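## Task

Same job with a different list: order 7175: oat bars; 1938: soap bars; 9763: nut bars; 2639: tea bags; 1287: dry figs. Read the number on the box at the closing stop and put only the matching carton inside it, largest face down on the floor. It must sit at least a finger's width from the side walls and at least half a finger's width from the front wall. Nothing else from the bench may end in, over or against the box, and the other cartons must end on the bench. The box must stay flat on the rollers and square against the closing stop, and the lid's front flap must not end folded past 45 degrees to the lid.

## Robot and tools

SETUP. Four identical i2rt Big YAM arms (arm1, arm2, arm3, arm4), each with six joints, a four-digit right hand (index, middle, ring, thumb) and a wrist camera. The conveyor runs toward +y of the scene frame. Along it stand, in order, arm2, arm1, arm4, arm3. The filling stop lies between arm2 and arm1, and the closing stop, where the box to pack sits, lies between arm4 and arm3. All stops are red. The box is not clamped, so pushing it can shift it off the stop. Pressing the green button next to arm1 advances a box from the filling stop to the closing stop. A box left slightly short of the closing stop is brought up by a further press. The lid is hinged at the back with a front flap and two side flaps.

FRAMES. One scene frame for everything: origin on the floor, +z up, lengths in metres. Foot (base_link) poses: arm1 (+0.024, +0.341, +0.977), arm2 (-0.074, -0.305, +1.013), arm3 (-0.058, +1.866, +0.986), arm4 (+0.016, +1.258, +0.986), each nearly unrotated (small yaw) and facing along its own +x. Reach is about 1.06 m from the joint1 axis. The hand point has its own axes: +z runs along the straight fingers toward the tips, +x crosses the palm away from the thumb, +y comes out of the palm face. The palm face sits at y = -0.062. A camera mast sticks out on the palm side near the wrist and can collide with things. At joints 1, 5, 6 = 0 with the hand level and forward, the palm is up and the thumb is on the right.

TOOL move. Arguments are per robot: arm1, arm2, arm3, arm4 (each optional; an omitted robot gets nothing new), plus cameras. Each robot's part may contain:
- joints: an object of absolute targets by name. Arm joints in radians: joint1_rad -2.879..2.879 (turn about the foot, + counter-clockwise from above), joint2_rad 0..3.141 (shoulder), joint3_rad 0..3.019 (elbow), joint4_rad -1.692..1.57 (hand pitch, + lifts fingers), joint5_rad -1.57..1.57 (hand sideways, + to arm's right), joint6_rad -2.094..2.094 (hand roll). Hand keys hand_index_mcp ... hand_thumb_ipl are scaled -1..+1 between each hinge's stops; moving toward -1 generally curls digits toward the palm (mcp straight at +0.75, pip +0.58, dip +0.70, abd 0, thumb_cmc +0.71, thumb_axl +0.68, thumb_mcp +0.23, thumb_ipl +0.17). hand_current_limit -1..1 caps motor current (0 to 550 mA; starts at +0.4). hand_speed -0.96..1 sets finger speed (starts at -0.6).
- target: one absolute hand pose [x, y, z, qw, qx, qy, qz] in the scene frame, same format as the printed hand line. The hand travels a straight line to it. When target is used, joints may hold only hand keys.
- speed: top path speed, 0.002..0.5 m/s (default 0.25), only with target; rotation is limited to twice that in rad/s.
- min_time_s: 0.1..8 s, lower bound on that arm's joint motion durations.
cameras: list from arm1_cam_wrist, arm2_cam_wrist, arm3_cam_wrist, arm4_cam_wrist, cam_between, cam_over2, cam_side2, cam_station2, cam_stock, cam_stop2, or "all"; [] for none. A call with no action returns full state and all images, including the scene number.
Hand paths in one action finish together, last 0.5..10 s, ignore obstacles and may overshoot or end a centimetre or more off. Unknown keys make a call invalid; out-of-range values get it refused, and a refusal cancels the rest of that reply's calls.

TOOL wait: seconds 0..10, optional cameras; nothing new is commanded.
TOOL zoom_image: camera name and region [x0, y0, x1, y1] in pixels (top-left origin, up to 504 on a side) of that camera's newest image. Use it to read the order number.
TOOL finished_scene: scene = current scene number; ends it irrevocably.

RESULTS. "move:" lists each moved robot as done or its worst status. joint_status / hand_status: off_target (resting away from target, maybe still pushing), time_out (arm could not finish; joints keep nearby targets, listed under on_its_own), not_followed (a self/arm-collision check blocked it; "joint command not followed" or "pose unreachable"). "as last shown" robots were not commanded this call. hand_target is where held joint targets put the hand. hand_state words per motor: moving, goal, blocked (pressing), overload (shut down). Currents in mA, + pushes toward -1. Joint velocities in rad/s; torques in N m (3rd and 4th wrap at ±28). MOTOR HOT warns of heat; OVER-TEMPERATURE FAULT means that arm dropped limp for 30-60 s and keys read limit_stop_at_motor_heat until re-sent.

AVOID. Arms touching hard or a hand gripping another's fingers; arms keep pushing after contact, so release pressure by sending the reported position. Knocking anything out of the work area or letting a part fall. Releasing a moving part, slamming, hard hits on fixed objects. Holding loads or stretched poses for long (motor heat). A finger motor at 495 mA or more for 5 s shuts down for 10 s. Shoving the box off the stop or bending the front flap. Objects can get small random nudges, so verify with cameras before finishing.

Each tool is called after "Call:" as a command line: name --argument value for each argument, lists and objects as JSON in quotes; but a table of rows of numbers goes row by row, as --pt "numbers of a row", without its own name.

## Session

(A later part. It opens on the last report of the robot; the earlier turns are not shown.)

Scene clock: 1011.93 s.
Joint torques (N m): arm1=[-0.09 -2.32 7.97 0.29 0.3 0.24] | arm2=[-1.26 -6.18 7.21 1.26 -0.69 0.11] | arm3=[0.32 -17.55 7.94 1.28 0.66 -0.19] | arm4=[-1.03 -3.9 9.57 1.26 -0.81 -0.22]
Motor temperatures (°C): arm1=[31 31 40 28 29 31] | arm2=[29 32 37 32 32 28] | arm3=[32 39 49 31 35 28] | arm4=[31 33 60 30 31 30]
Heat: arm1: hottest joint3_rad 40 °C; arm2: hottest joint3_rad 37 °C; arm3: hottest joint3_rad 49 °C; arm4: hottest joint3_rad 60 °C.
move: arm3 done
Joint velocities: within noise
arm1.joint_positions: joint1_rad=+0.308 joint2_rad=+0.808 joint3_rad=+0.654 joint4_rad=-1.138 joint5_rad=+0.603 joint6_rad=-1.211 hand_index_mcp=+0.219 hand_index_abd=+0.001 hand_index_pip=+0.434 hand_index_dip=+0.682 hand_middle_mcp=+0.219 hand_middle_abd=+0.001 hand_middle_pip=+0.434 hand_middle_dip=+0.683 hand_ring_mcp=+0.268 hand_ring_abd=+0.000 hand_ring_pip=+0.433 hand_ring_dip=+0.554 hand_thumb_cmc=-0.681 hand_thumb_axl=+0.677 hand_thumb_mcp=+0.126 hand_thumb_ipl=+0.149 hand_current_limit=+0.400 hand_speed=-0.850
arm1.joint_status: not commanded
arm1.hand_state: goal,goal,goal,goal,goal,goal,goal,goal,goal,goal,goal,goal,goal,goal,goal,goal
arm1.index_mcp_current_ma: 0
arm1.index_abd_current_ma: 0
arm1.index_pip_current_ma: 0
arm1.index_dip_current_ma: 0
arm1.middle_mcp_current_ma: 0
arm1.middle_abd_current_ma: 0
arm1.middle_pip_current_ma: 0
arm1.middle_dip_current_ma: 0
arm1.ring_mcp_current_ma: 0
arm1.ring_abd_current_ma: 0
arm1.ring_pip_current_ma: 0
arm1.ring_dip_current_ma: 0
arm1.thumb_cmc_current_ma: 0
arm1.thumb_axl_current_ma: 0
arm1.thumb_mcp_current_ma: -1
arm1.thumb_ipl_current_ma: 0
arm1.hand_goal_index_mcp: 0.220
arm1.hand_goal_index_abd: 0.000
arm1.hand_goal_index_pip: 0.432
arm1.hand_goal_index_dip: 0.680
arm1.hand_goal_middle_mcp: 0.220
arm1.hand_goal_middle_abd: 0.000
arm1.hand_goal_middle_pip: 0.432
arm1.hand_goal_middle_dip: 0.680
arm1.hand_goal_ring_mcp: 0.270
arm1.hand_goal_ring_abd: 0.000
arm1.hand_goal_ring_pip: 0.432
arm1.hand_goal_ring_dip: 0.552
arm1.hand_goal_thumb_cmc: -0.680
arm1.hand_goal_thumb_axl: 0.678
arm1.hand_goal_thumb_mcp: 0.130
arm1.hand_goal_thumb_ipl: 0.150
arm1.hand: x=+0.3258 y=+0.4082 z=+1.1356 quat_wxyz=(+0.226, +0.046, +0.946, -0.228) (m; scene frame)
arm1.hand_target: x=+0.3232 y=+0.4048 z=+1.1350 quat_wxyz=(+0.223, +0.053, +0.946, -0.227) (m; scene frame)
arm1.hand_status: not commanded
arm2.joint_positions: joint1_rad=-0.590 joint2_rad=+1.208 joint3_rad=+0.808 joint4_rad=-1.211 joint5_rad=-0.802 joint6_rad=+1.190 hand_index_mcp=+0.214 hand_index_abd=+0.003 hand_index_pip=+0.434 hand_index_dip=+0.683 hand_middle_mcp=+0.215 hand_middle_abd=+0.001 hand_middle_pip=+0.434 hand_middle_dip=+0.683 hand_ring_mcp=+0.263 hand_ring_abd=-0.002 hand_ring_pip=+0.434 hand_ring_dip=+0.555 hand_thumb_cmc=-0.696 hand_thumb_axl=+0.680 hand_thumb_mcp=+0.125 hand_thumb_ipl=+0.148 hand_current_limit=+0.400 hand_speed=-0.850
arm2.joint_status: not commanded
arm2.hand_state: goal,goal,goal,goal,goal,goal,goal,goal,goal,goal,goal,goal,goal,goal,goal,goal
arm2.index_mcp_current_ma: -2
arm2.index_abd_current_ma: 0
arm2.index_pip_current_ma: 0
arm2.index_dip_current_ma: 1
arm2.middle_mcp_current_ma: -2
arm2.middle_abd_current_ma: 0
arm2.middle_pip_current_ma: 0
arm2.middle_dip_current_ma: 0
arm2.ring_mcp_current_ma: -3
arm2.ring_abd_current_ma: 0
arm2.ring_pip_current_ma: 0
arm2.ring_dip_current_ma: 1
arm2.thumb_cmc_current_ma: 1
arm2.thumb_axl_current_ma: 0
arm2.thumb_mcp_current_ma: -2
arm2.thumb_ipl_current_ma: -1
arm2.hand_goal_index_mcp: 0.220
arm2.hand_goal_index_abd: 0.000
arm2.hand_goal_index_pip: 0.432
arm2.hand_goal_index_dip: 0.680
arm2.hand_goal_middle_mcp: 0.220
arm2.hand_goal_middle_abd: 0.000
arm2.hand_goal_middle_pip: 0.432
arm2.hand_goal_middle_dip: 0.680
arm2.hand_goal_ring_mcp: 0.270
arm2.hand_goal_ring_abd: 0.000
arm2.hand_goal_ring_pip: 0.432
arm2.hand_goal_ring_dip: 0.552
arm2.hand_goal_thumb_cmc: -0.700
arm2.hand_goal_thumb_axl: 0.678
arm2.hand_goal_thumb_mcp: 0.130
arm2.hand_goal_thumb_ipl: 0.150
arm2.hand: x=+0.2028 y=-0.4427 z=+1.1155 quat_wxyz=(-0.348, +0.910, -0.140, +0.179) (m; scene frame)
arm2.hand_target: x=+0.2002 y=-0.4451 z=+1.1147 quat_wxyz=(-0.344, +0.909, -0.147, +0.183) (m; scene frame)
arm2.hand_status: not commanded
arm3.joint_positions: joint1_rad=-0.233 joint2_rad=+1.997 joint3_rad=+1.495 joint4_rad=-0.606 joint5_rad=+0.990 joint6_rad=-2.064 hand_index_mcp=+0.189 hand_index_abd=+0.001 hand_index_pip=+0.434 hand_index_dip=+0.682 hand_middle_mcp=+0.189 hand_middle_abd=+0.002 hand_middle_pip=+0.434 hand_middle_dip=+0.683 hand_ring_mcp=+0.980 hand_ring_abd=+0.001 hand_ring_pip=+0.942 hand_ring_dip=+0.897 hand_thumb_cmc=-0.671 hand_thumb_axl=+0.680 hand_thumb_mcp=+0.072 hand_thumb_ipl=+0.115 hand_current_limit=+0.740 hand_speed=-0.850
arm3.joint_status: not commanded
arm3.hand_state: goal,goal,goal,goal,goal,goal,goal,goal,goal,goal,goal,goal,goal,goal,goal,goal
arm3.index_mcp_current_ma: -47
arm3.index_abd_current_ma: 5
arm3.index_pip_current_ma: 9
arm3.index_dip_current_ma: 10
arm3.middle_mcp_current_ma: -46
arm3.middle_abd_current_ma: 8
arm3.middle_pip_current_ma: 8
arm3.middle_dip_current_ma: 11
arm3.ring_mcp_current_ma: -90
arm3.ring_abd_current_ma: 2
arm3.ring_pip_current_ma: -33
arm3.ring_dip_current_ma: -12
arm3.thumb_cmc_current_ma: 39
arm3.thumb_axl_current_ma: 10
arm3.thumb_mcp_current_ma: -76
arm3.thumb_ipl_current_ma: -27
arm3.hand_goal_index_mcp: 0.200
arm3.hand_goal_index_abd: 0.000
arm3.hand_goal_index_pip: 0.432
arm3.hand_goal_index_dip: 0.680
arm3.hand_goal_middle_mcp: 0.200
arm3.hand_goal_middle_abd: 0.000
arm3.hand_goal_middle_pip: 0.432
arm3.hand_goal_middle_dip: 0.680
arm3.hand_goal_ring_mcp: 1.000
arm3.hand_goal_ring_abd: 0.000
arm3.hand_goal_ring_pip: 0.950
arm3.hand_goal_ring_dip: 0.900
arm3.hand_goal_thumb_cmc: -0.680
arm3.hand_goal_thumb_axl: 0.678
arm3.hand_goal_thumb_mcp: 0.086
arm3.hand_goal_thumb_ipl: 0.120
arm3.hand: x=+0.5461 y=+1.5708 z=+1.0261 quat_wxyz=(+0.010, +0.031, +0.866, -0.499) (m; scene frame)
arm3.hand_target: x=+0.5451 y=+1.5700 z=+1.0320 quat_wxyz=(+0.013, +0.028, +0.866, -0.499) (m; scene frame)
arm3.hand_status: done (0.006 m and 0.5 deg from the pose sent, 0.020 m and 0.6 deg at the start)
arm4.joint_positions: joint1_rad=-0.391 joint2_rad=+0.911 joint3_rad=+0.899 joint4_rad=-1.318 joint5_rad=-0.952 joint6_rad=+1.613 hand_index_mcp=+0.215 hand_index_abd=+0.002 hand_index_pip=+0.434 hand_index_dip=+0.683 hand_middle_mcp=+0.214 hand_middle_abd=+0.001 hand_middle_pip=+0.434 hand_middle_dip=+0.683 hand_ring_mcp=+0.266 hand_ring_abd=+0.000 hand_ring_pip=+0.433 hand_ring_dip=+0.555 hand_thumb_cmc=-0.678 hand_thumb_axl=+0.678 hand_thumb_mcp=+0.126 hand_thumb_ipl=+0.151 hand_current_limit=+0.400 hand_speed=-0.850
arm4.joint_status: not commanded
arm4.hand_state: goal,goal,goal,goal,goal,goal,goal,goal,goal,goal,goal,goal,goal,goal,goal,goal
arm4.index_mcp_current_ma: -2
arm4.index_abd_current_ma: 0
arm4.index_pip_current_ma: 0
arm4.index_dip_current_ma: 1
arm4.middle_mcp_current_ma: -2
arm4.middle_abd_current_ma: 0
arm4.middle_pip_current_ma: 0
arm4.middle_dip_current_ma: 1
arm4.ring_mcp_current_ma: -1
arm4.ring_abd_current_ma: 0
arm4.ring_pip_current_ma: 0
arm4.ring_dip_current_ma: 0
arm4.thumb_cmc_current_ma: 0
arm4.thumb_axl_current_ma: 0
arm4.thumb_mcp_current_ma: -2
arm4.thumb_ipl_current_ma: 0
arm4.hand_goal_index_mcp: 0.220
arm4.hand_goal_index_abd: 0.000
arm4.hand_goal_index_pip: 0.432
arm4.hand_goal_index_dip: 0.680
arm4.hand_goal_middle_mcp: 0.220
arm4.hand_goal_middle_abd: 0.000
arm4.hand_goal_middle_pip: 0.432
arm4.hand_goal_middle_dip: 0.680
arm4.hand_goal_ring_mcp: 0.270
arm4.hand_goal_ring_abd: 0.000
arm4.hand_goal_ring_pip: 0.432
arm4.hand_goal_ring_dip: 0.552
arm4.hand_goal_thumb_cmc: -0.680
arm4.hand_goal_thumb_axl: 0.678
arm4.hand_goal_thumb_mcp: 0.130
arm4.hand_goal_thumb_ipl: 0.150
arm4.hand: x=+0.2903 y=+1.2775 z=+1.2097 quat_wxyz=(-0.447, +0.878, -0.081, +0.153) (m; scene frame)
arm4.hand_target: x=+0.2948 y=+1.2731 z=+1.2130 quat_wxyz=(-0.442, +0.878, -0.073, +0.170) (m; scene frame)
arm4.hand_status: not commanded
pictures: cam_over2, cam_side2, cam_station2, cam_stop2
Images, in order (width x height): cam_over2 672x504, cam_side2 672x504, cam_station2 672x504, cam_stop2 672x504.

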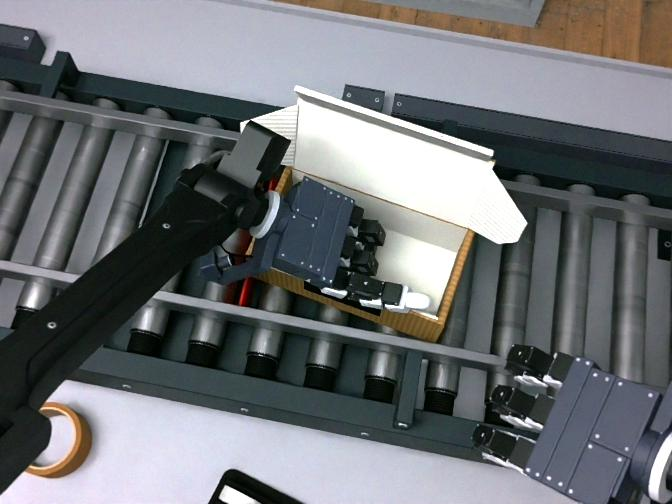

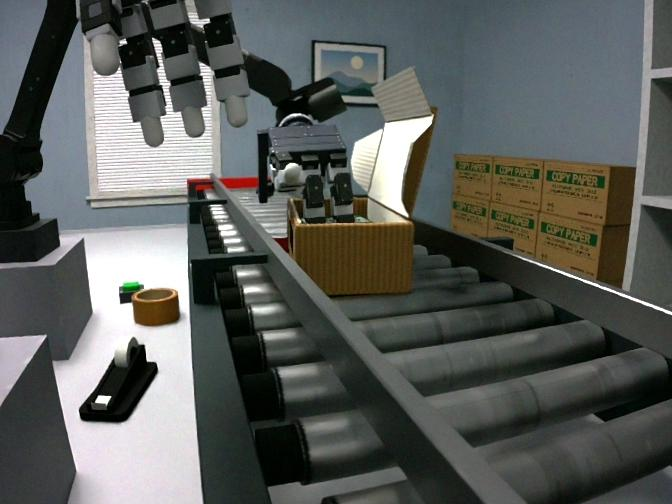

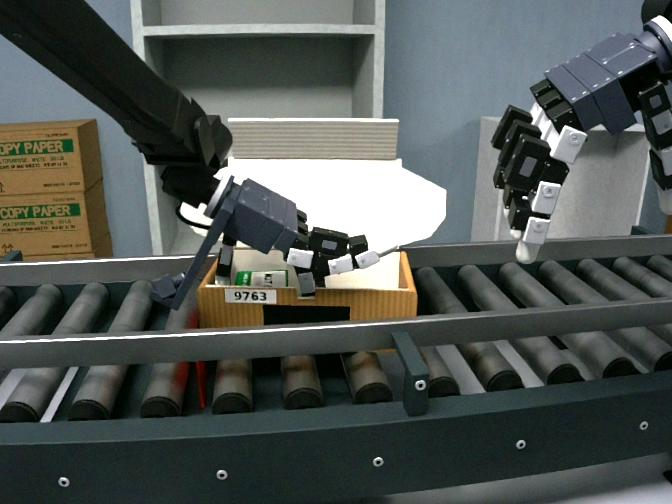

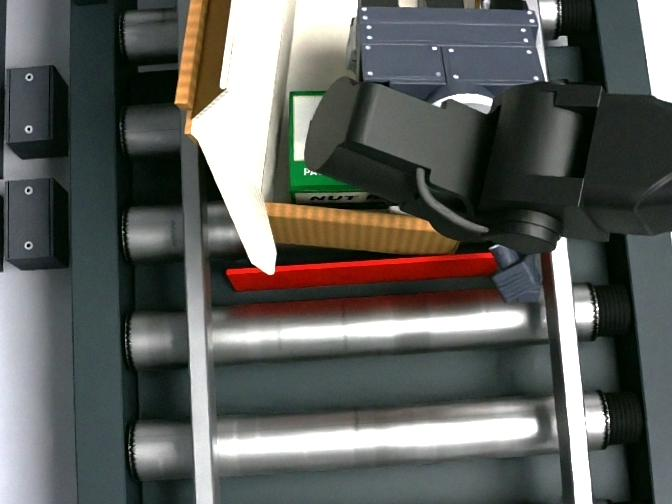

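Call:
move --arm3 '{"target": [0.545, 1.568, 1.10, 0.0130, 0.0280, 0.8658, -0.4993], "speed": 0.04}' --cameras '["cam_station2", "cam_stop2"]'

Call:
move --arm3 '{"target": [0.50, 1.575, 1.26, 0.0130, -0.0280, -0.8658, 0.4993], "speed": 0.1}'

Call:
move --arm3 '{"target": [0.40, 1.60, 1.27, 0.0436, -0.0755, -0.8627, 0.4981], "speed": 0.15}' --cameras '["cam_side2", "cam_stop2", "cam_station2", "cam_over2"]'

Scene clock: 1034.23 s.
Joint torques (N m): arm1=[-0.09 -2.26 7.95 0.31 0.3 0.24] | arm2=[-1.49 -5.95 7.3 1.22 -0.64 0.04] | arm3=[0.21 -16.79 12.55 0.46 0.84 -0.13] | arm4=[-0.56 -3.14 9.52 1.29 -0.8 -0.23]
Motor temperatures (°C): arm1=[31 31 40 28 29 31] | arm2=[29 32 37 32 32 28] | arm3=[32 40 46 31 34 28] | arm4=[31 33 59 30 31 30]
Heat: arm1: hottest joint3_rad 40 °C; arm2: hottest joint3_rad 37 °C; arm3: hottest joint3_rad 46 °C; arm4: hottest joint3_rad 59 °C.
move: arm3 off_target
Joint velocities: within noise
arm1, arm2, arm4: as last shown
arm3.joint_positions: joint1_rad=-0.233 joint2_rad=+1.920 joint3_rad=+1.521 joint4_rad=-0.735 joint5_rad=+0.985 joint6_rad=-2.076 hand_index_mcp=+0.189 hand_index_abd=+0.001 hand_index_pip=+0.434 hand_index_dip=+0.682 hand_middle_mcp=+0.192 hand_middle_abd=+0.003 hand_middle_pip=+0.434 hand_middle_dip=+0.683 hand_ring_mcp=+0.980 hand_ring_abd=+0.001 hand_ring_pip=+0.942 hand_ring_dip=+0.897 hand_thumb_cmc=-0.676 hand_thumb_axl=+0.680 hand_thumb_mcp=+0.081 hand_thumb_ipl=+0.117 hand_current_limit=+0.740 hand_speed=-0.850
arm3.joint_status: not commanded
arm3.hand_state: goal,goal,goal,goal,goal,goal,goal,goal,goal,goal,goal,goal,goal,goal,goal,goal
arm3.index_mcp_current_ma: -47
arm3.index_abd_current_ma: 5
arm3.index_pip_current_ma: 9
arm3.index_dip_current_ma: 10
arm3.middle_mcp_current_ma: -35
arm3.middle_abd_current_ma: 11
arm3.middle_pip_current_ma: 8
arm3.middle_dip_current_ma: 11
arm3.ring_mcp_current_ma: -90
arm3.ring_abd_current_ma: 2
arm3.ring_pip_current_ma: -33
arm3.ring_dip_current_ma: -12
arm3.thumb_cmc_current_ma: 16
arm3.thumb_axl_current_ma: 10
arm3.thumb_mcp_current_ma: -27
arm3.thumb_ipl_current_ma: -13
arm3.hand_goal_index_mcp: 0.200
arm3.hand_goal_index_abd: 0.000
arm3.hand_goal_index_pip: 0.432
arm3.hand_goal_index_dip: 0.680
arm3.hand_goal_middle_mcp: 0.200
arm3.hand_goal_middle_abd: 0.000
arm3.hand_goal_middle_pip: 0.432
arm3.hand_goal_middle_dip: 0.680
arm3.hand_goal_ring_mcp: 1.000
arm3.hand_goal_ring_abd: 0.000
arm3.hand_goal_ring_pip: 0.950
arm3.hand_goal_ring_dip: 0.900
arm3.hand_goal_thumb_cmc: -0.680
arm3.hand_goal_thumb_axl: 0.678
arm3.hand_goal_thumb_mcp: 0.086
arm3.hand_goal_thumb_ipl: 0.120
arm3.hand: x=+0.5322 y=+1.5753 z=+1.0743 quat_wxyz=(-0.003, +0.019, +0.869, -0.494) (m; scene frame)
arm3.hand_target: x=+0.5440 y=+1.5683 z=+1.1001 quat_wxyz=(+0.013, +0.028, +0.866, -0.499) (m; scene frame)
arm3.hand_status: off_target (0.030 m and 2.2 deg from the pose sent, 0.074 m and 0.5 deg at the start)
pictures: cam_station2, cam_stop2
Images, in order (width x height): cam_station2 672x504, cam_stop2 672x504.

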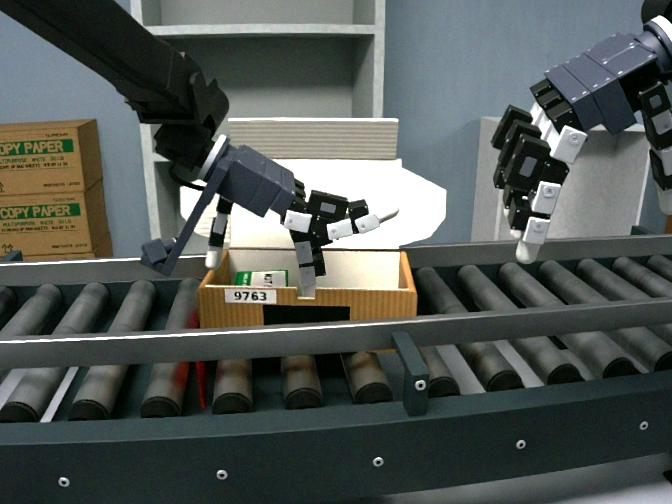

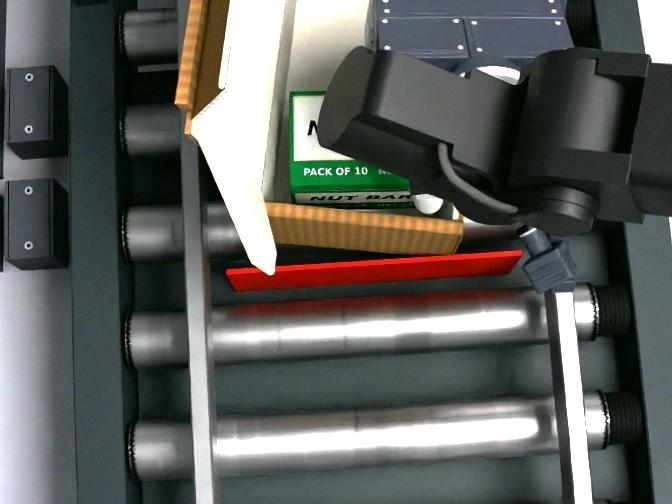

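Scene clock: 1036.67 s.
Joint torques (N m): arm1=[-0.09 -2.32 7.95 0.31 0.3 0.24] | arm2=[-1.79 -5.89 7.2 1.16 -0.65 0.11] | arm3=[-0.09 -14.74 13.31 0.34 0.98 0.06] | arm4=[-0.56 -3.43 9.52 1.21 -0.79 -0.24]
Motor temperatures (°C): arm1=[31 31 40 28 29 31] | arm2=[29 32 37 32 32 28] | arm3=[32 40 47 31 34 28] | arm4=[31 33 59 30 31 30]
Heat: arm1: hottest joint3_rad 40 °C; arm2: hottest joint3_rad 37 °C; arm3: hottest joint3_rad 47 °C; arm4: hottest joint3_rad 59 °C.
move: arm3 off_target
Joint velocities: within noise
arm1, arm2, arm4: as last shown
arm3.joint_positions: joint1_rad=-0.233 joint2_rad=+1.762 joint3_rad=+1.737 joint4_rad=-1.172 joint5_rad=+1.004 joint6_rad=-2.064 hand_index_mcp=+0.189 hand_index_abd=+0.001 hand_index_pip=+0.434 hand_index_dip=+0.682 hand_middle_mcp=+0.192 hand_middle_abd=+0.003 hand_middle_pip=+0.434 hand_middle_dip=+0.683 hand_ring_mcp=+0.980 hand_ring_abd=+0.001 hand_ring_pip=+0.942 hand_ring_dip=+0.897 hand_thumb_cmc=-0.676 hand_thumb_axl=+0.680 hand_thumb_mcp=+0.081 hand_thumb_ipl=+0.117 hand_current_limit=+0.740 hand_speed=-0.850
arm3.joint_status: not commanded
arm3.hand_state: goal,goal,goal,goal,goal,goal,goal,goal,goal,goal,goal,goal,goal,goal,goal,goal
arm3.index_mcp_current_ma: -47
arm3.index_abd_current_ma: 5
arm3.index_pip_current_ma: 8
arm3.index_dip_current_ma: 10
arm3.middle_mcp_current_ma: -35
arm3.middle_abd_current_ma: 11
arm3.middle_pip_current_ma: 8
arm3.middle_dip_current_ma: 11
arm3.ring_mcp_current_ma: -90
arm3.ring_abd_current_ma: 2
arm3.ring_pip_current_ma: -33
arm3.ring_dip_current_ma: -12
arm3.thumb_cmc_current_ma: 15
arm3.thumb_axl_current_ma: 10
arm3.thumb_mcp_current_ma: -27
arm3.thumb_ipl_current_ma: -13
arm3.hand_goal_index_mcp: 0.200
arm3.hand_goal_index_abd: 0.000
arm3.hand_goal_index_pip: 0.432
arm3.hand_goal_index_dip: 0.680
arm3.hand_goal_middle_mcp: 0.200
arm3.hand_goal_middle_abd: 0.000
arm3.hand_goal_middle_pip: 0.432
arm3.hand_goal_middle_dip: 0.680
arm3.hand_goal_ring_mcp: 1.000
arm3.hand_goal_ring_abd: 0.000
arm3.hand_goal_ring_pip: 0.950
arm3.hand_goal_ring_dip: 0.900
arm3.hand_goal_thumb_cmc: -0.680
arm3.hand_goal_thumb_axl: 0.678
arm3.hand_goal_thumb_mcp: 0.086
arm3.hand_goal_thumb_ipl: 0.120
arm3.hand: x=+0.4926 y=+1.5823 z=+1.2362 quat_wxyz=(-0.030, +0.010, +0.869, -0.494) (m; scene frame)
arm3.hand_target: x=+0.4990 y=+1.5753 z=+1.2599 quat_wxyz=(-0.013, +0.028, +0.866, -0.500) (m; scene frame)
arm3.hand_status: off_target (0.026 m and 2.9 deg from the pose sent, 0.188 m and 1.7 deg at the start)
pictures: none

Scene clock: 1038.30 s.
Joint torques (N m): arm1=[-0.09 -2.32 7.94 0.31 0.3 0.24] | arm2=[-1.67 -5.77 7.32 1.14 -0.72 0.11] | arm3=[-0.32 -11.69 8.8 0.23 1.06 0.03] | arm4=[-1.03 -3.78 9.57 1.28 -0.76 -0.2]
Motor temperatures (°C): arm1=[31 31 40 28 29 31] | arm2=[29 32 37 32 32 28] | arm3=[32 40 47 31 34 28] | arm4=[31 33 60 30 31 30]
Heat: arm1: hottest joint3_rad 40 °C; arm2: hottest joint3_rad 37 °C; arm3: hottest joint3_rad 47 °C; arm4: hottest joint3_rad 60 °C.
move: arm3 done
Joint velocities: within noise
arm1, arm2, arm4: as last shown
arm3.joint_positions: joint1_rad=-0.233 joint2_rad=+1.557 joint3_rad=+1.565 joint4_rad=-1.331 joint5_rad=+1.042 joint6_rad=-1.865 hand_index_mcp=+0.189 hand_index_abd=+0.001 hand_index_pip=+0.434 hand_index_dip=+0.682 hand_middle_mcp=+0.192 hand_middle_abd=+0.003 hand_middle_pip=+0.434 hand_middle_dip=+0.683 hand_ring_mcp=+0.980 hand_ring_abd=+0.001 hand_ring_pip=+0.942 hand_ring_dip=+0.897 hand_thumb_cmc=-0.677 hand_thumb_axl=+0.680 hand_thumb_mcp=+0.081 hand_thumb_ipl=+0.118 hand_current_limit=+0.740 hand_speed=-0.850
arm3.joint_status: not commanded
arm3.hand_state: goal,goal,goal,goal,goal,goal,goal,goal,goal,goal,goal,goal,goal,goal,goal,goal
arm3.index_mcp_current_ma: -47
arm3.index_abd_current_ma: 5
arm3.index_pip_current_ma: 8
arm3.index_dip_current_ma: 10
arm3.middle_mcp_current_ma: -35
arm3.middle_abd_current_ma: 10
arm3.middle_pip_current_ma: 8
arm3.middle_dip_current_ma: 11
arm3.ring_mcp_current_ma: -90
arm3.ring_abd_current_ma: 2
arm3.ring_pip_current_ma: -33
arm3.ring_dip_current_ma: -12
arm3.thumb_cmc_current_ma: 13
arm3.thumb_axl_current_ma: 10
arm3.thumb_mcp_current_ma: -26
arm3.thumb_ipl_current_ma: -13
arm3.hand_goal_index_mcp: 0.200
arm3.hand_goal_index_abd: 0.000
arm3.hand_goal_index_pip: 0.432
arm3.hand_goal_index_dip: 0.680
arm3.hand_goal_middle_mcp: 0.200
arm3.hand_goal_middle_abd: 0.000
arm3.hand_goal_middle_pip: 0.432
arm3.hand_goal_middle_dip: 0.680
arm3.hand_goal_ring_mcp: 1.000
arm3.hand_goal_ring_abd: 0.000
arm3.hand_goal_ring_pip: 0.950
arm3.hand_goal_ring_dip: 0.900
arm3.hand_goal_thumb_cmc: -0.680
arm3.hand_goal_thumb_axl: 0.678
arm3.hand_goal_thumb_mcp: 0.086
arm3.hand_goal_thumb_ipl: 0.120
arm3.hand: x=+0.4060 y=+1.6039 z=+1.2687 quat_wxyz=(-0.040, +0.069, +0.863, -0.498) (m; scene frame)
arm3.hand_target: x=+0.4000 y=+1.6000 z=+1.2699 quat_wxyz=(-0.044, +0.075, +0.863, -0.498) (m; scene frame)
arm3.hand_status: done (0.007 m and 0.9 deg from the pose sent, 0.100 m and 7.7 deg at the start)
pictures: cam_over2, cam_side2, cam_station2, cam_stop2
Images, in order (width x height): cam_over2 672x504, cam_side2 672x504, cam_station2 672x504, cam_stop2 672x504.

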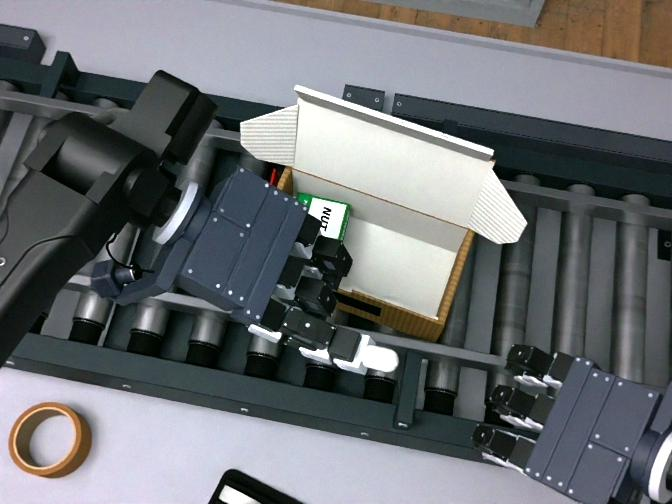

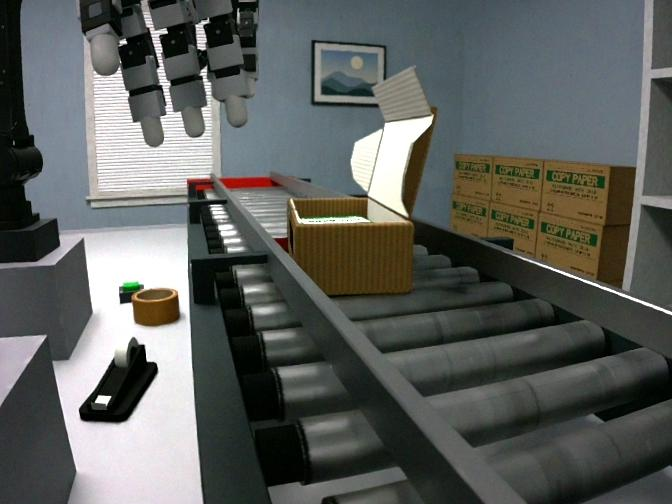

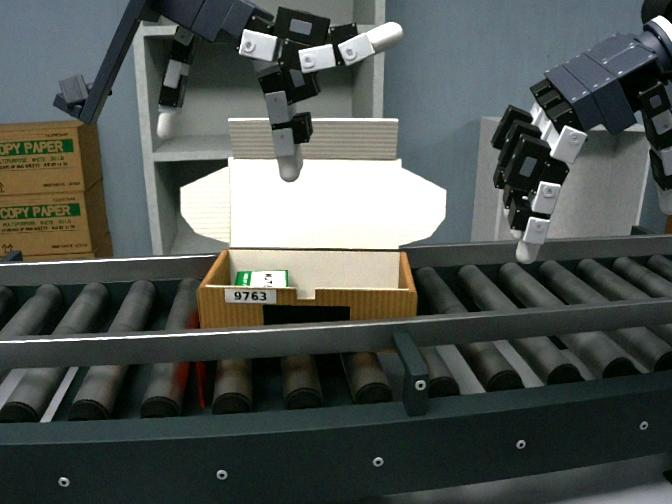

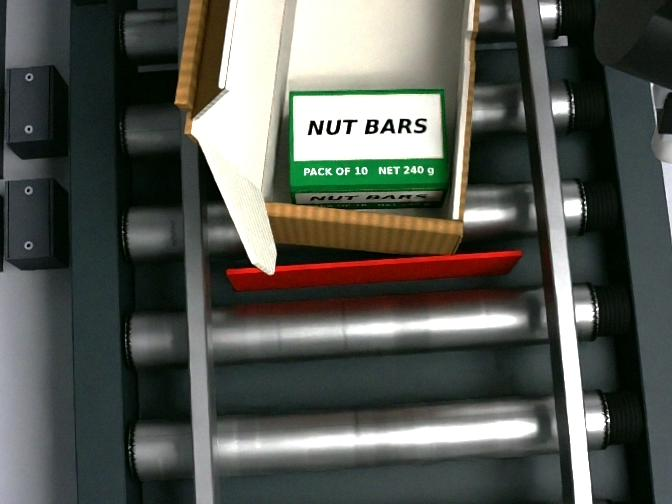

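Call:
zoom_image --camera "cam_stop2" --region '[170, 0, 530, 300]'

Call:
move --arm3 '{"joints": {"joint1_rad": -0.35, "joint2_rad": 0.95, "joint3_rad": 0.98, "joint4_rad": -1.35, "joint5_rad": 1.03, "joint6_rad": -1.78}, "min_time_s": 2.5}' --cameras '["cam_over2", "cam_station2"]'

Call:
zoom_image --camera "cam_over2" --region '[220, 140, 500, 350]'

Scaled by 1.400 from the camera's 672x504 image, which has a finer 960x720 frame.

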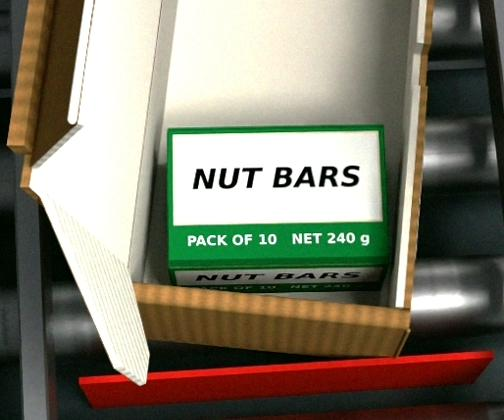

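Scene clock: 1043.17 s.
Joint torques (N m): arm1=[-0.15 -2.32 7.95 0.32 0.3 0.24] | arm2=[-1.14 -5.77 7.2 1.18 -0.7 0.08] | arm3=[-0.73 -2.78 8.92 0.27 0.89 0.07] | arm4=[-0.5 -3.66 9.62 1.32 -0.81 -0.21]
Motor temperatures (°C): arm1=[31 31 40 28 29 31] | arm2=[29 32 37 32 32 28] | arm3=[31 40 47 31 34 28] | arm4=[31 33 60 30 31 30]
Heat: arm1: hottest joint3_rad 40 °C; arm2: hottest joint3_rad 37 °C; arm3: hottest joint3_rad 47 °C; arm4: hottest joint3_rad 60 °C.
move: arm3 done
Joint velocities: within noise
arm1, arm2, arm4: as last shown
arm3.joint_positions: joint1_rad=-0.335 joint2_rad=+0.956 joint3_rad=+0.984 joint4_rad=-1.342 joint5_rad=+1.033 joint6_rad=-1.789 hand_index_mcp=+0.189 hand_index_abd=+0.001 hand_index_pip=+0.434 hand_index_dip=+0.682 hand_middle_mcp=+0.192 hand_middle_abd=+0.003 hand_middle_pip=+0.434 hand_middle_dip=+0.683 hand_ring_mcp=+0.980 hand_ring_abd=+0.001 hand_ring_pip=+0.942 hand_ring_dip=+0.897 hand_thumb_cmc=-0.677 hand_thumb_axl=+0.680 hand_thumb_mcp=+0.081 hand_thumb_ipl=+0.118 hand_current_limit=+0.740 hand_speed=-0.850
arm3.joint_status: all done
arm3.hand_state: goal,goal,goal,goal,goal,goal,goal,goal,goal,goal,goal,goal,goal,goal,goal,goal
arm3.index_mcp_current_ma: -47
arm3.index_abd_current_ma: 5
arm3.index_pip_current_ma: 8
arm3.index_dip_current_ma: 9
arm3.middle_mcp_current_ma: -35
arm3.middle_abd_current_ma: 9
arm3.middle_pip_current_ma: 8
arm3.middle_dip_current_ma: 11
arm3.ring_mcp_current_ma: -90
arm3.ring_abd_current_ma: 2
arm3.ring_pip_current_ma: -33
arm3.ring_dip_current_ma: -12
arm3.thumb_cmc_current_ma: 10
arm3.thumb_axl_current_ma: 10
arm3.thumb_mcp_current_ma: -26
arm3.thumb_ipl_current_ma: -13
arm3.hand_goal_index_mcp: 0.200
arm3.hand_goal_index_abd: 0.000
arm3.hand_goal_index_pip: 0.432
arm3.hand_goal_index_dip: 0.680
arm3.hand_goal_middle_mcp: 0.200
arm3.hand_goal_middle_abd: 0.000
arm3.hand_goal_middle_pip: 0.432
arm3.hand_goal_middle_dip: 0.680
arm3.hand_goal_ring_mcp: 1.000
arm3.hand_goal_ring_abd: 0.000
arm3.hand_goal_ring_pip: 0.950
arm3.hand_goal_ring_dip: 0.900
arm3.hand_goal_thumb_cmc: -0.680
arm3.hand_goal_thumb_axl: 0.678
arm3.hand_goal_thumb_mcp: 0.086
arm3.hand_goal_thumb_ipl: 0.120
arm3.hand: x=+0.1786 y=+1.6456 z=+1.2449 quat_wxyz=(-0.042, +0.146, +0.856, -0.495) (m; scene frame)
arm3.hand_target: x=+0.1732 y=+1.6436 z=+1.2445 quat_wxyz=(-0.046, +0.155, +0.855, -0.493) (m; scene frame)
arm3.hand_status: not commanded
pictures: cam_over2, cam_station2
Images, in order (width x height): cam_over2 672x504, cam_station2 672x504.

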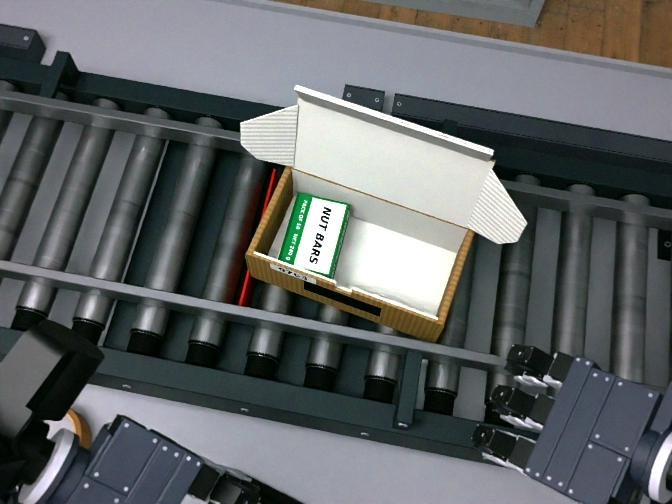

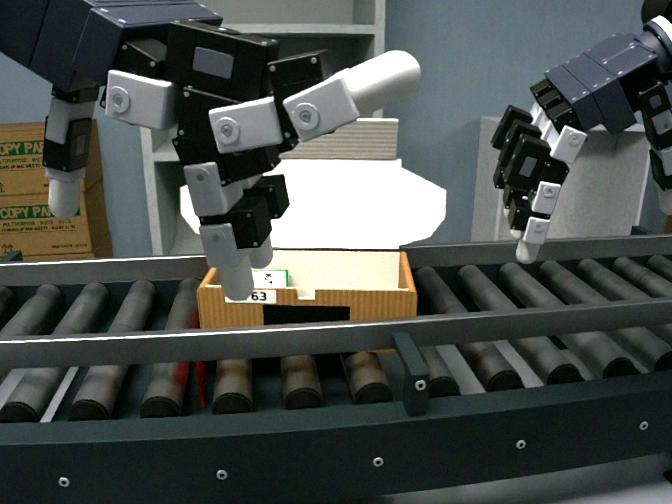

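Scaled by 1.800 from the camera's 672x504 image, which has a finer 960x720 frame.

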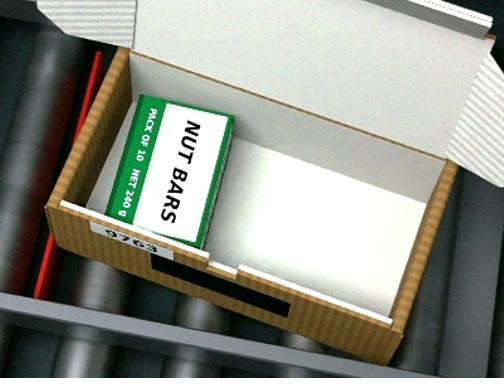

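Call:
move --arm4 '{"target": [0.44, 1.19, 1.16, -0.5, 0.866, 0.0, 0.0], "speed": 0.15, "joints": {"hand_index_mcp": 0.75, "hand_index_pip": 0.58, "hand_index_dip": 0.70, "hand_middle_mcp": 0.75, "hand_middle_pip": 0.58, "hand_middle_dip": 0.70, "hand_ring_mcp": 0.75, "hand_ring_pip": 0.58, "hand_ring_dip": 0.70}}' --cameras '["cam_over2", "cam_side2"]'

Scene clock: 1058.13 s.
Joint torques (N m): arm1=[-0.15 -2.26 7.97 0.31 0.3 0.24] | arm2=[-1.61 -5.54 7.36 1.25 -0.67 0.08] | arm3=[-0.79 -2.78 8.95 0.25 0.89 0.06] | arm4=[-0.5 -10.87 12.51 -1.32 -0.8 -0.16]
Motor temperatures (°C): arm1=[31 31 40 28 29 31] | arm2=[29 32 37 32 32 28] | arm3=[31 38 46 31 34 28] | arm4=[31 33 60 30 31 30]
Heat: arm1: hottest joint3_rad 40 °C; arm2: hottest joint3_rad 37 °C; arm3: hottest joint3_rad 46 °C; arm4: hottest joint3_rad 60 °C.
move: arm4 off_target
Joint velocities: within noise
arm1, arm2, arm3: as last shown
arm3.hand: x=+0.1786 y=+1.6456 z=+1.2449 quat_wxyz=(-0.042, +0.147, +0.856, -0.495) (m; scene frame)
arm4.joint_positions: joint1_rad=-0.480 joint2_rad=+1.628 joint3_rad=+1.349 joint4_rad=-1.679 joint5_rad=-0.931 joint6_rad=+1.085 hand_index_mcp=+0.730 hand_index_abd=+0.002 hand_index_pip=+0.575 hand_index_dip=+0.697 hand_middle_mcp=+0.729 hand_middle_abd=+0.001 hand_middle_pip=+0.575 hand_middle_dip=+0.697 hand_ring_mcp=+0.730 hand_ring_abd=+0.000 hand_ring_pip=+0.575 hand_ring_dip=+0.697 hand_thumb_cmc=-0.678 hand_thumb_axl=+0.678 hand_thumb_mcp=+0.126 hand_thumb_ipl=+0.151 hand_current_limit=+0.400 hand_speed=-0.850
arm4.joint_status: hand_middle_mcp off_target (ended at +0.729, target +0.750); hand_ring_mcp off_target (ended at +0.730, target +0.750); the others done
arm4.hand_state: goal,goal,goal,goal,blocked,goal,goal,goal,blocked,goal,goal,goal,goal,goal,goal,goal
arm4.index_mcp_current_ma: -16
arm4.index_abd_current_ma: 0
arm4.index_pip_current_ma: -1
arm4.index_dip_current_ma: -1
arm4.middle_mcp_current_ma: -18
arm4.middle_abd_current_ma: 0
arm4.middle_pip_current_ma: -2
arm4.middle_dip_current_ma: -1
arm4.ring_mcp_current_ma: -16
arm4.ring_abd_current_ma: 0
arm4.ring_pip_current_ma: -2
arm4.ring_dip_current_ma: -1
arm4.thumb_cmc_current_ma: 0
arm4.thumb_axl_current_ma: 0
arm4.thumb_mcp_current_ma: -2
arm4.thumb_ipl_current_ma: 0
arm4.hand_goal_index_mcp: 0.750
arm4.hand_goal_index_abd: 0.000
arm4.hand_goal_index_pip: 0.580
arm4.hand_goal_index_dip: 0.700
arm4.hand_goal_middle_mcp: 0.750
arm4.hand_goal_middle_abd: 0.000
arm4.hand_goal_middle_pip: 0.580
arm4.hand_goal_middle_dip: 0.700
arm4.hand_goal_ring_mcp: 0.750
arm4.hand_goal_ring_abd: 0.000
arm4.hand_goal_ring_pip: 0.580
arm4.hand_goal_ring_dip: 0.700
arm4.hand_goal_thumb_cmc: -0.680
arm4.hand_goal_thumb_axl: 0.678
arm4.hand_goal_thumb_mcp: 0.130
arm4.hand_goal_thumb_ipl: 0.150
arm4.hand: x=+0.4258 y=+1.1996 z=+1.1470 quat_wxyz=(-0.479, +0.877, -0.029, +0.019) (m; scene frame)
arm4.hand_target: x=+0.4393 y=+1.1908 z=+1.1597 quat_wxyz=(-0.474, +0.880, -0.020, +0.034) (m; scene frame)
arm4.hand_status: off_target (0.021 m and 4.8 deg from the pose sent, 0.180 m and 20.8 deg at the start; a joint's target at an end of its range on 27 of 60 steps)
pictures: cam_over2, cam_side2
Images, in order (width x height): cam_over2 672x504, cam_side2 672x504.

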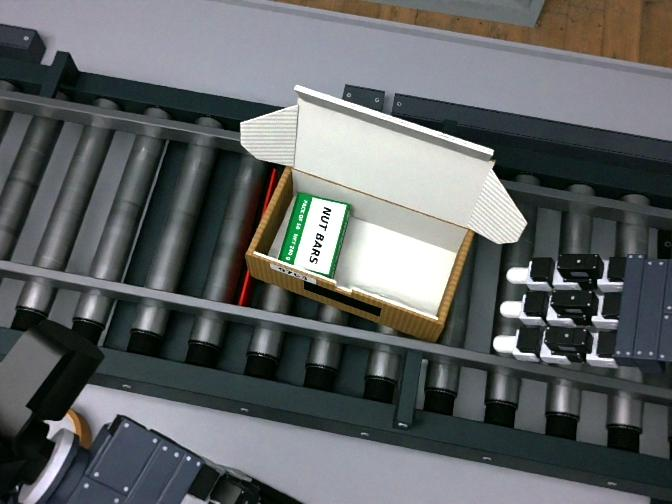

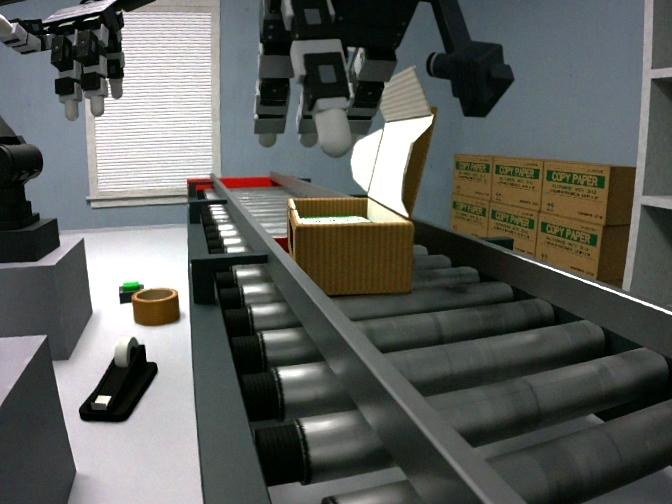

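Call:
move --arm4 '{"target": [0.49, 1.20, 1.10, -0.5, 0.866, 0, 0], "speed": 0.12}' --cameras '["cam_stop2", "cam_over2", "cam_side2"]'

Scene clock: 1069.90 s.
Joint torques (N m): arm1=[-0.09 -2.32 7.92 0.31 0.3 0.24] | arm2=[-1.26 -6.18 7.34 1.28 -0.68 0.05] | arm3=[-0.79 -2.78 8.94 0.25 0.89 0.06] | arm4=[0.79 -13.74 11.48 -1.33 -1.12 -0.13]
Motor temperatures (°C): arm1=[31 31 40 28 29 31] | arm2=[29 32 37 32 32 28] | arm3=[31 37 46 31 34 28] | arm4=[31 34 62 30 31 30]
Heat: arm1: hottest joint3_rad 40 °C; arm2: hottest joint3_rad 37 °C; arm3: hottest joint3_rad 46 °C; arm4: hottest joint3_rad 62 °C.
move: arm4 off_target
Joint velocities: within noise
arm1, arm2, arm3: as last shown
arm4.joint_positions: joint1_rad=-0.452 joint2_rad=+1.850 joint3_rad=+1.463 joint4_rad=-1.679 joint5_rad=-0.952 joint6_rad=+1.020 hand_index_mcp=+0.730 hand_index_abd=+0.002 hand_index_pip=+0.575 hand_index_dip=+0.697 hand_middle_mcp=+0.729 hand_middle_abd=+0.001 hand_middle_pip=+0.575 hand_middle_dip=+0.697 hand_ring_mcp=+0.730 hand_ring_abd=+0.000 hand_ring_pip=+0.575 hand_ring_dip=+0.697 hand_thumb_cmc=-0.678 hand_thumb_axl=+0.678 hand_thumb_mcp=+0.126 hand_thumb_ipl=+0.151 hand_current_limit=+0.400 hand_speed=-0.850
arm4.joint_status: not commanded
arm4.hand_state: goal,goal,goal,goal,blocked,goal,goal,goal,goal,goal,goal,goal,goal,goal,goal,goal
arm4.index_mcp_current_ma: -16
arm4.index_abd_current_ma: 0
arm4.index_pip_current_ma: -1
arm4.index_dip_current_ma: -1
arm4.middle_mcp_current_ma: -17
arm4.middle_abd_current_ma: 0
arm4.middle_pip_current_ma: -2
arm4.middle_dip_current_ma: -1
arm4.ring_mcp_current_ma: -16
arm4.ring_abd_current_ma: 0
arm4.ring_pip_current_ma: -2
arm4.ring_dip_current_ma: -1
arm4.thumb_cmc_current_ma: 0
arm4.thumb_axl_current_ma: 0
arm4.thumb_mcp_current_ma: -2
arm4.thumb_ipl_current_ma: 0
arm4.hand_goal_index_mcp: 0.750
arm4.hand_goal_index_abd: 0.000
arm4.hand_goal_index_pip: 0.580
arm4.hand_goal_index_dip: 0.700
arm4.hand_goal_middle_mcp: 0.750
arm4.hand_goal_middle_abd: 0.000
arm4.hand_goal_middle_pip: 0.580
arm4.hand_goal_middle_dip: 0.700
arm4.hand_goal_ring_mcp: 0.750
arm4.hand_goal_ring_abd: 0.000
arm4.hand_goal_ring_pip: 0.580
arm4.hand_goal_ring_dip: 0.700
arm4.hand_goal_thumb_cmc: -0.680
arm4.hand_goal_thumb_axl: 0.678
arm4.hand_goal_thumb_mcp: 0.130
arm4.hand_goal_thumb_ipl: 0.150
arm4.hand: x=+0.4743 y=+1.2007 z=+1.0888 quat_wxyz=(-0.501, +0.865, -0.014, -0.012) (m; scene frame)
arm4.hand_target: x=+0.4893 y=+1.2001 z=+1.1002 quat_wxyz=(-0.499, +0.866, -0.001, +0.001) (m; scene frame)
arm4.hand_status: off_target (0.019 m and 2.2 deg from the pose sent, 0.080 m and 4.8 deg at the start; a joint's target at an end of its range on 20 of 45 steps)
pictures: cam_over2, cam_side2, cam_stop2
Images, in order (width x height): cam_over2 672x504, cam_side2 672x504, cam_stop2 672x504.

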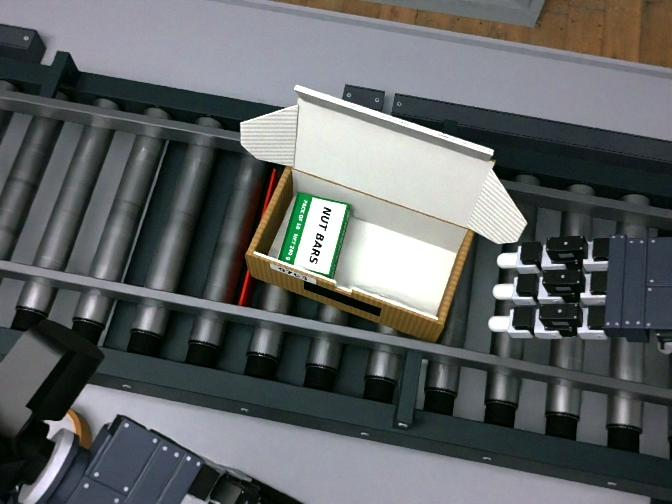

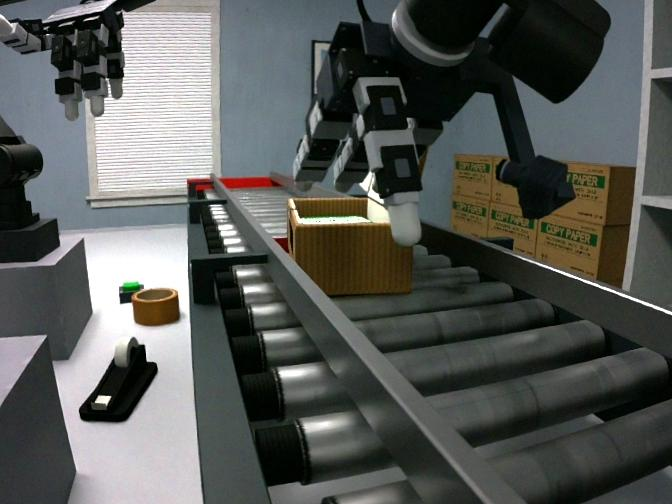

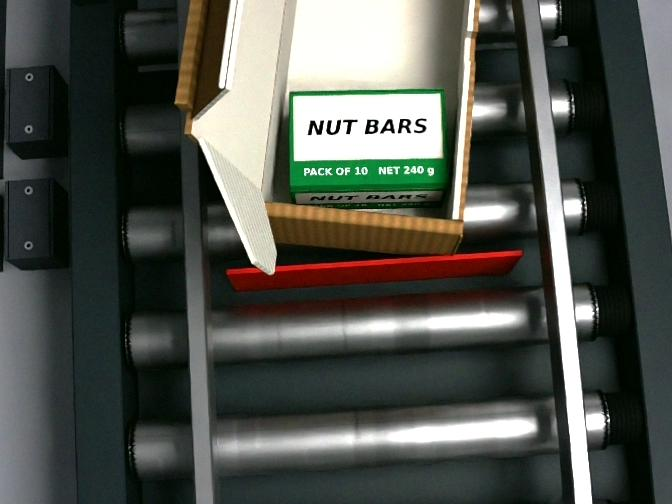

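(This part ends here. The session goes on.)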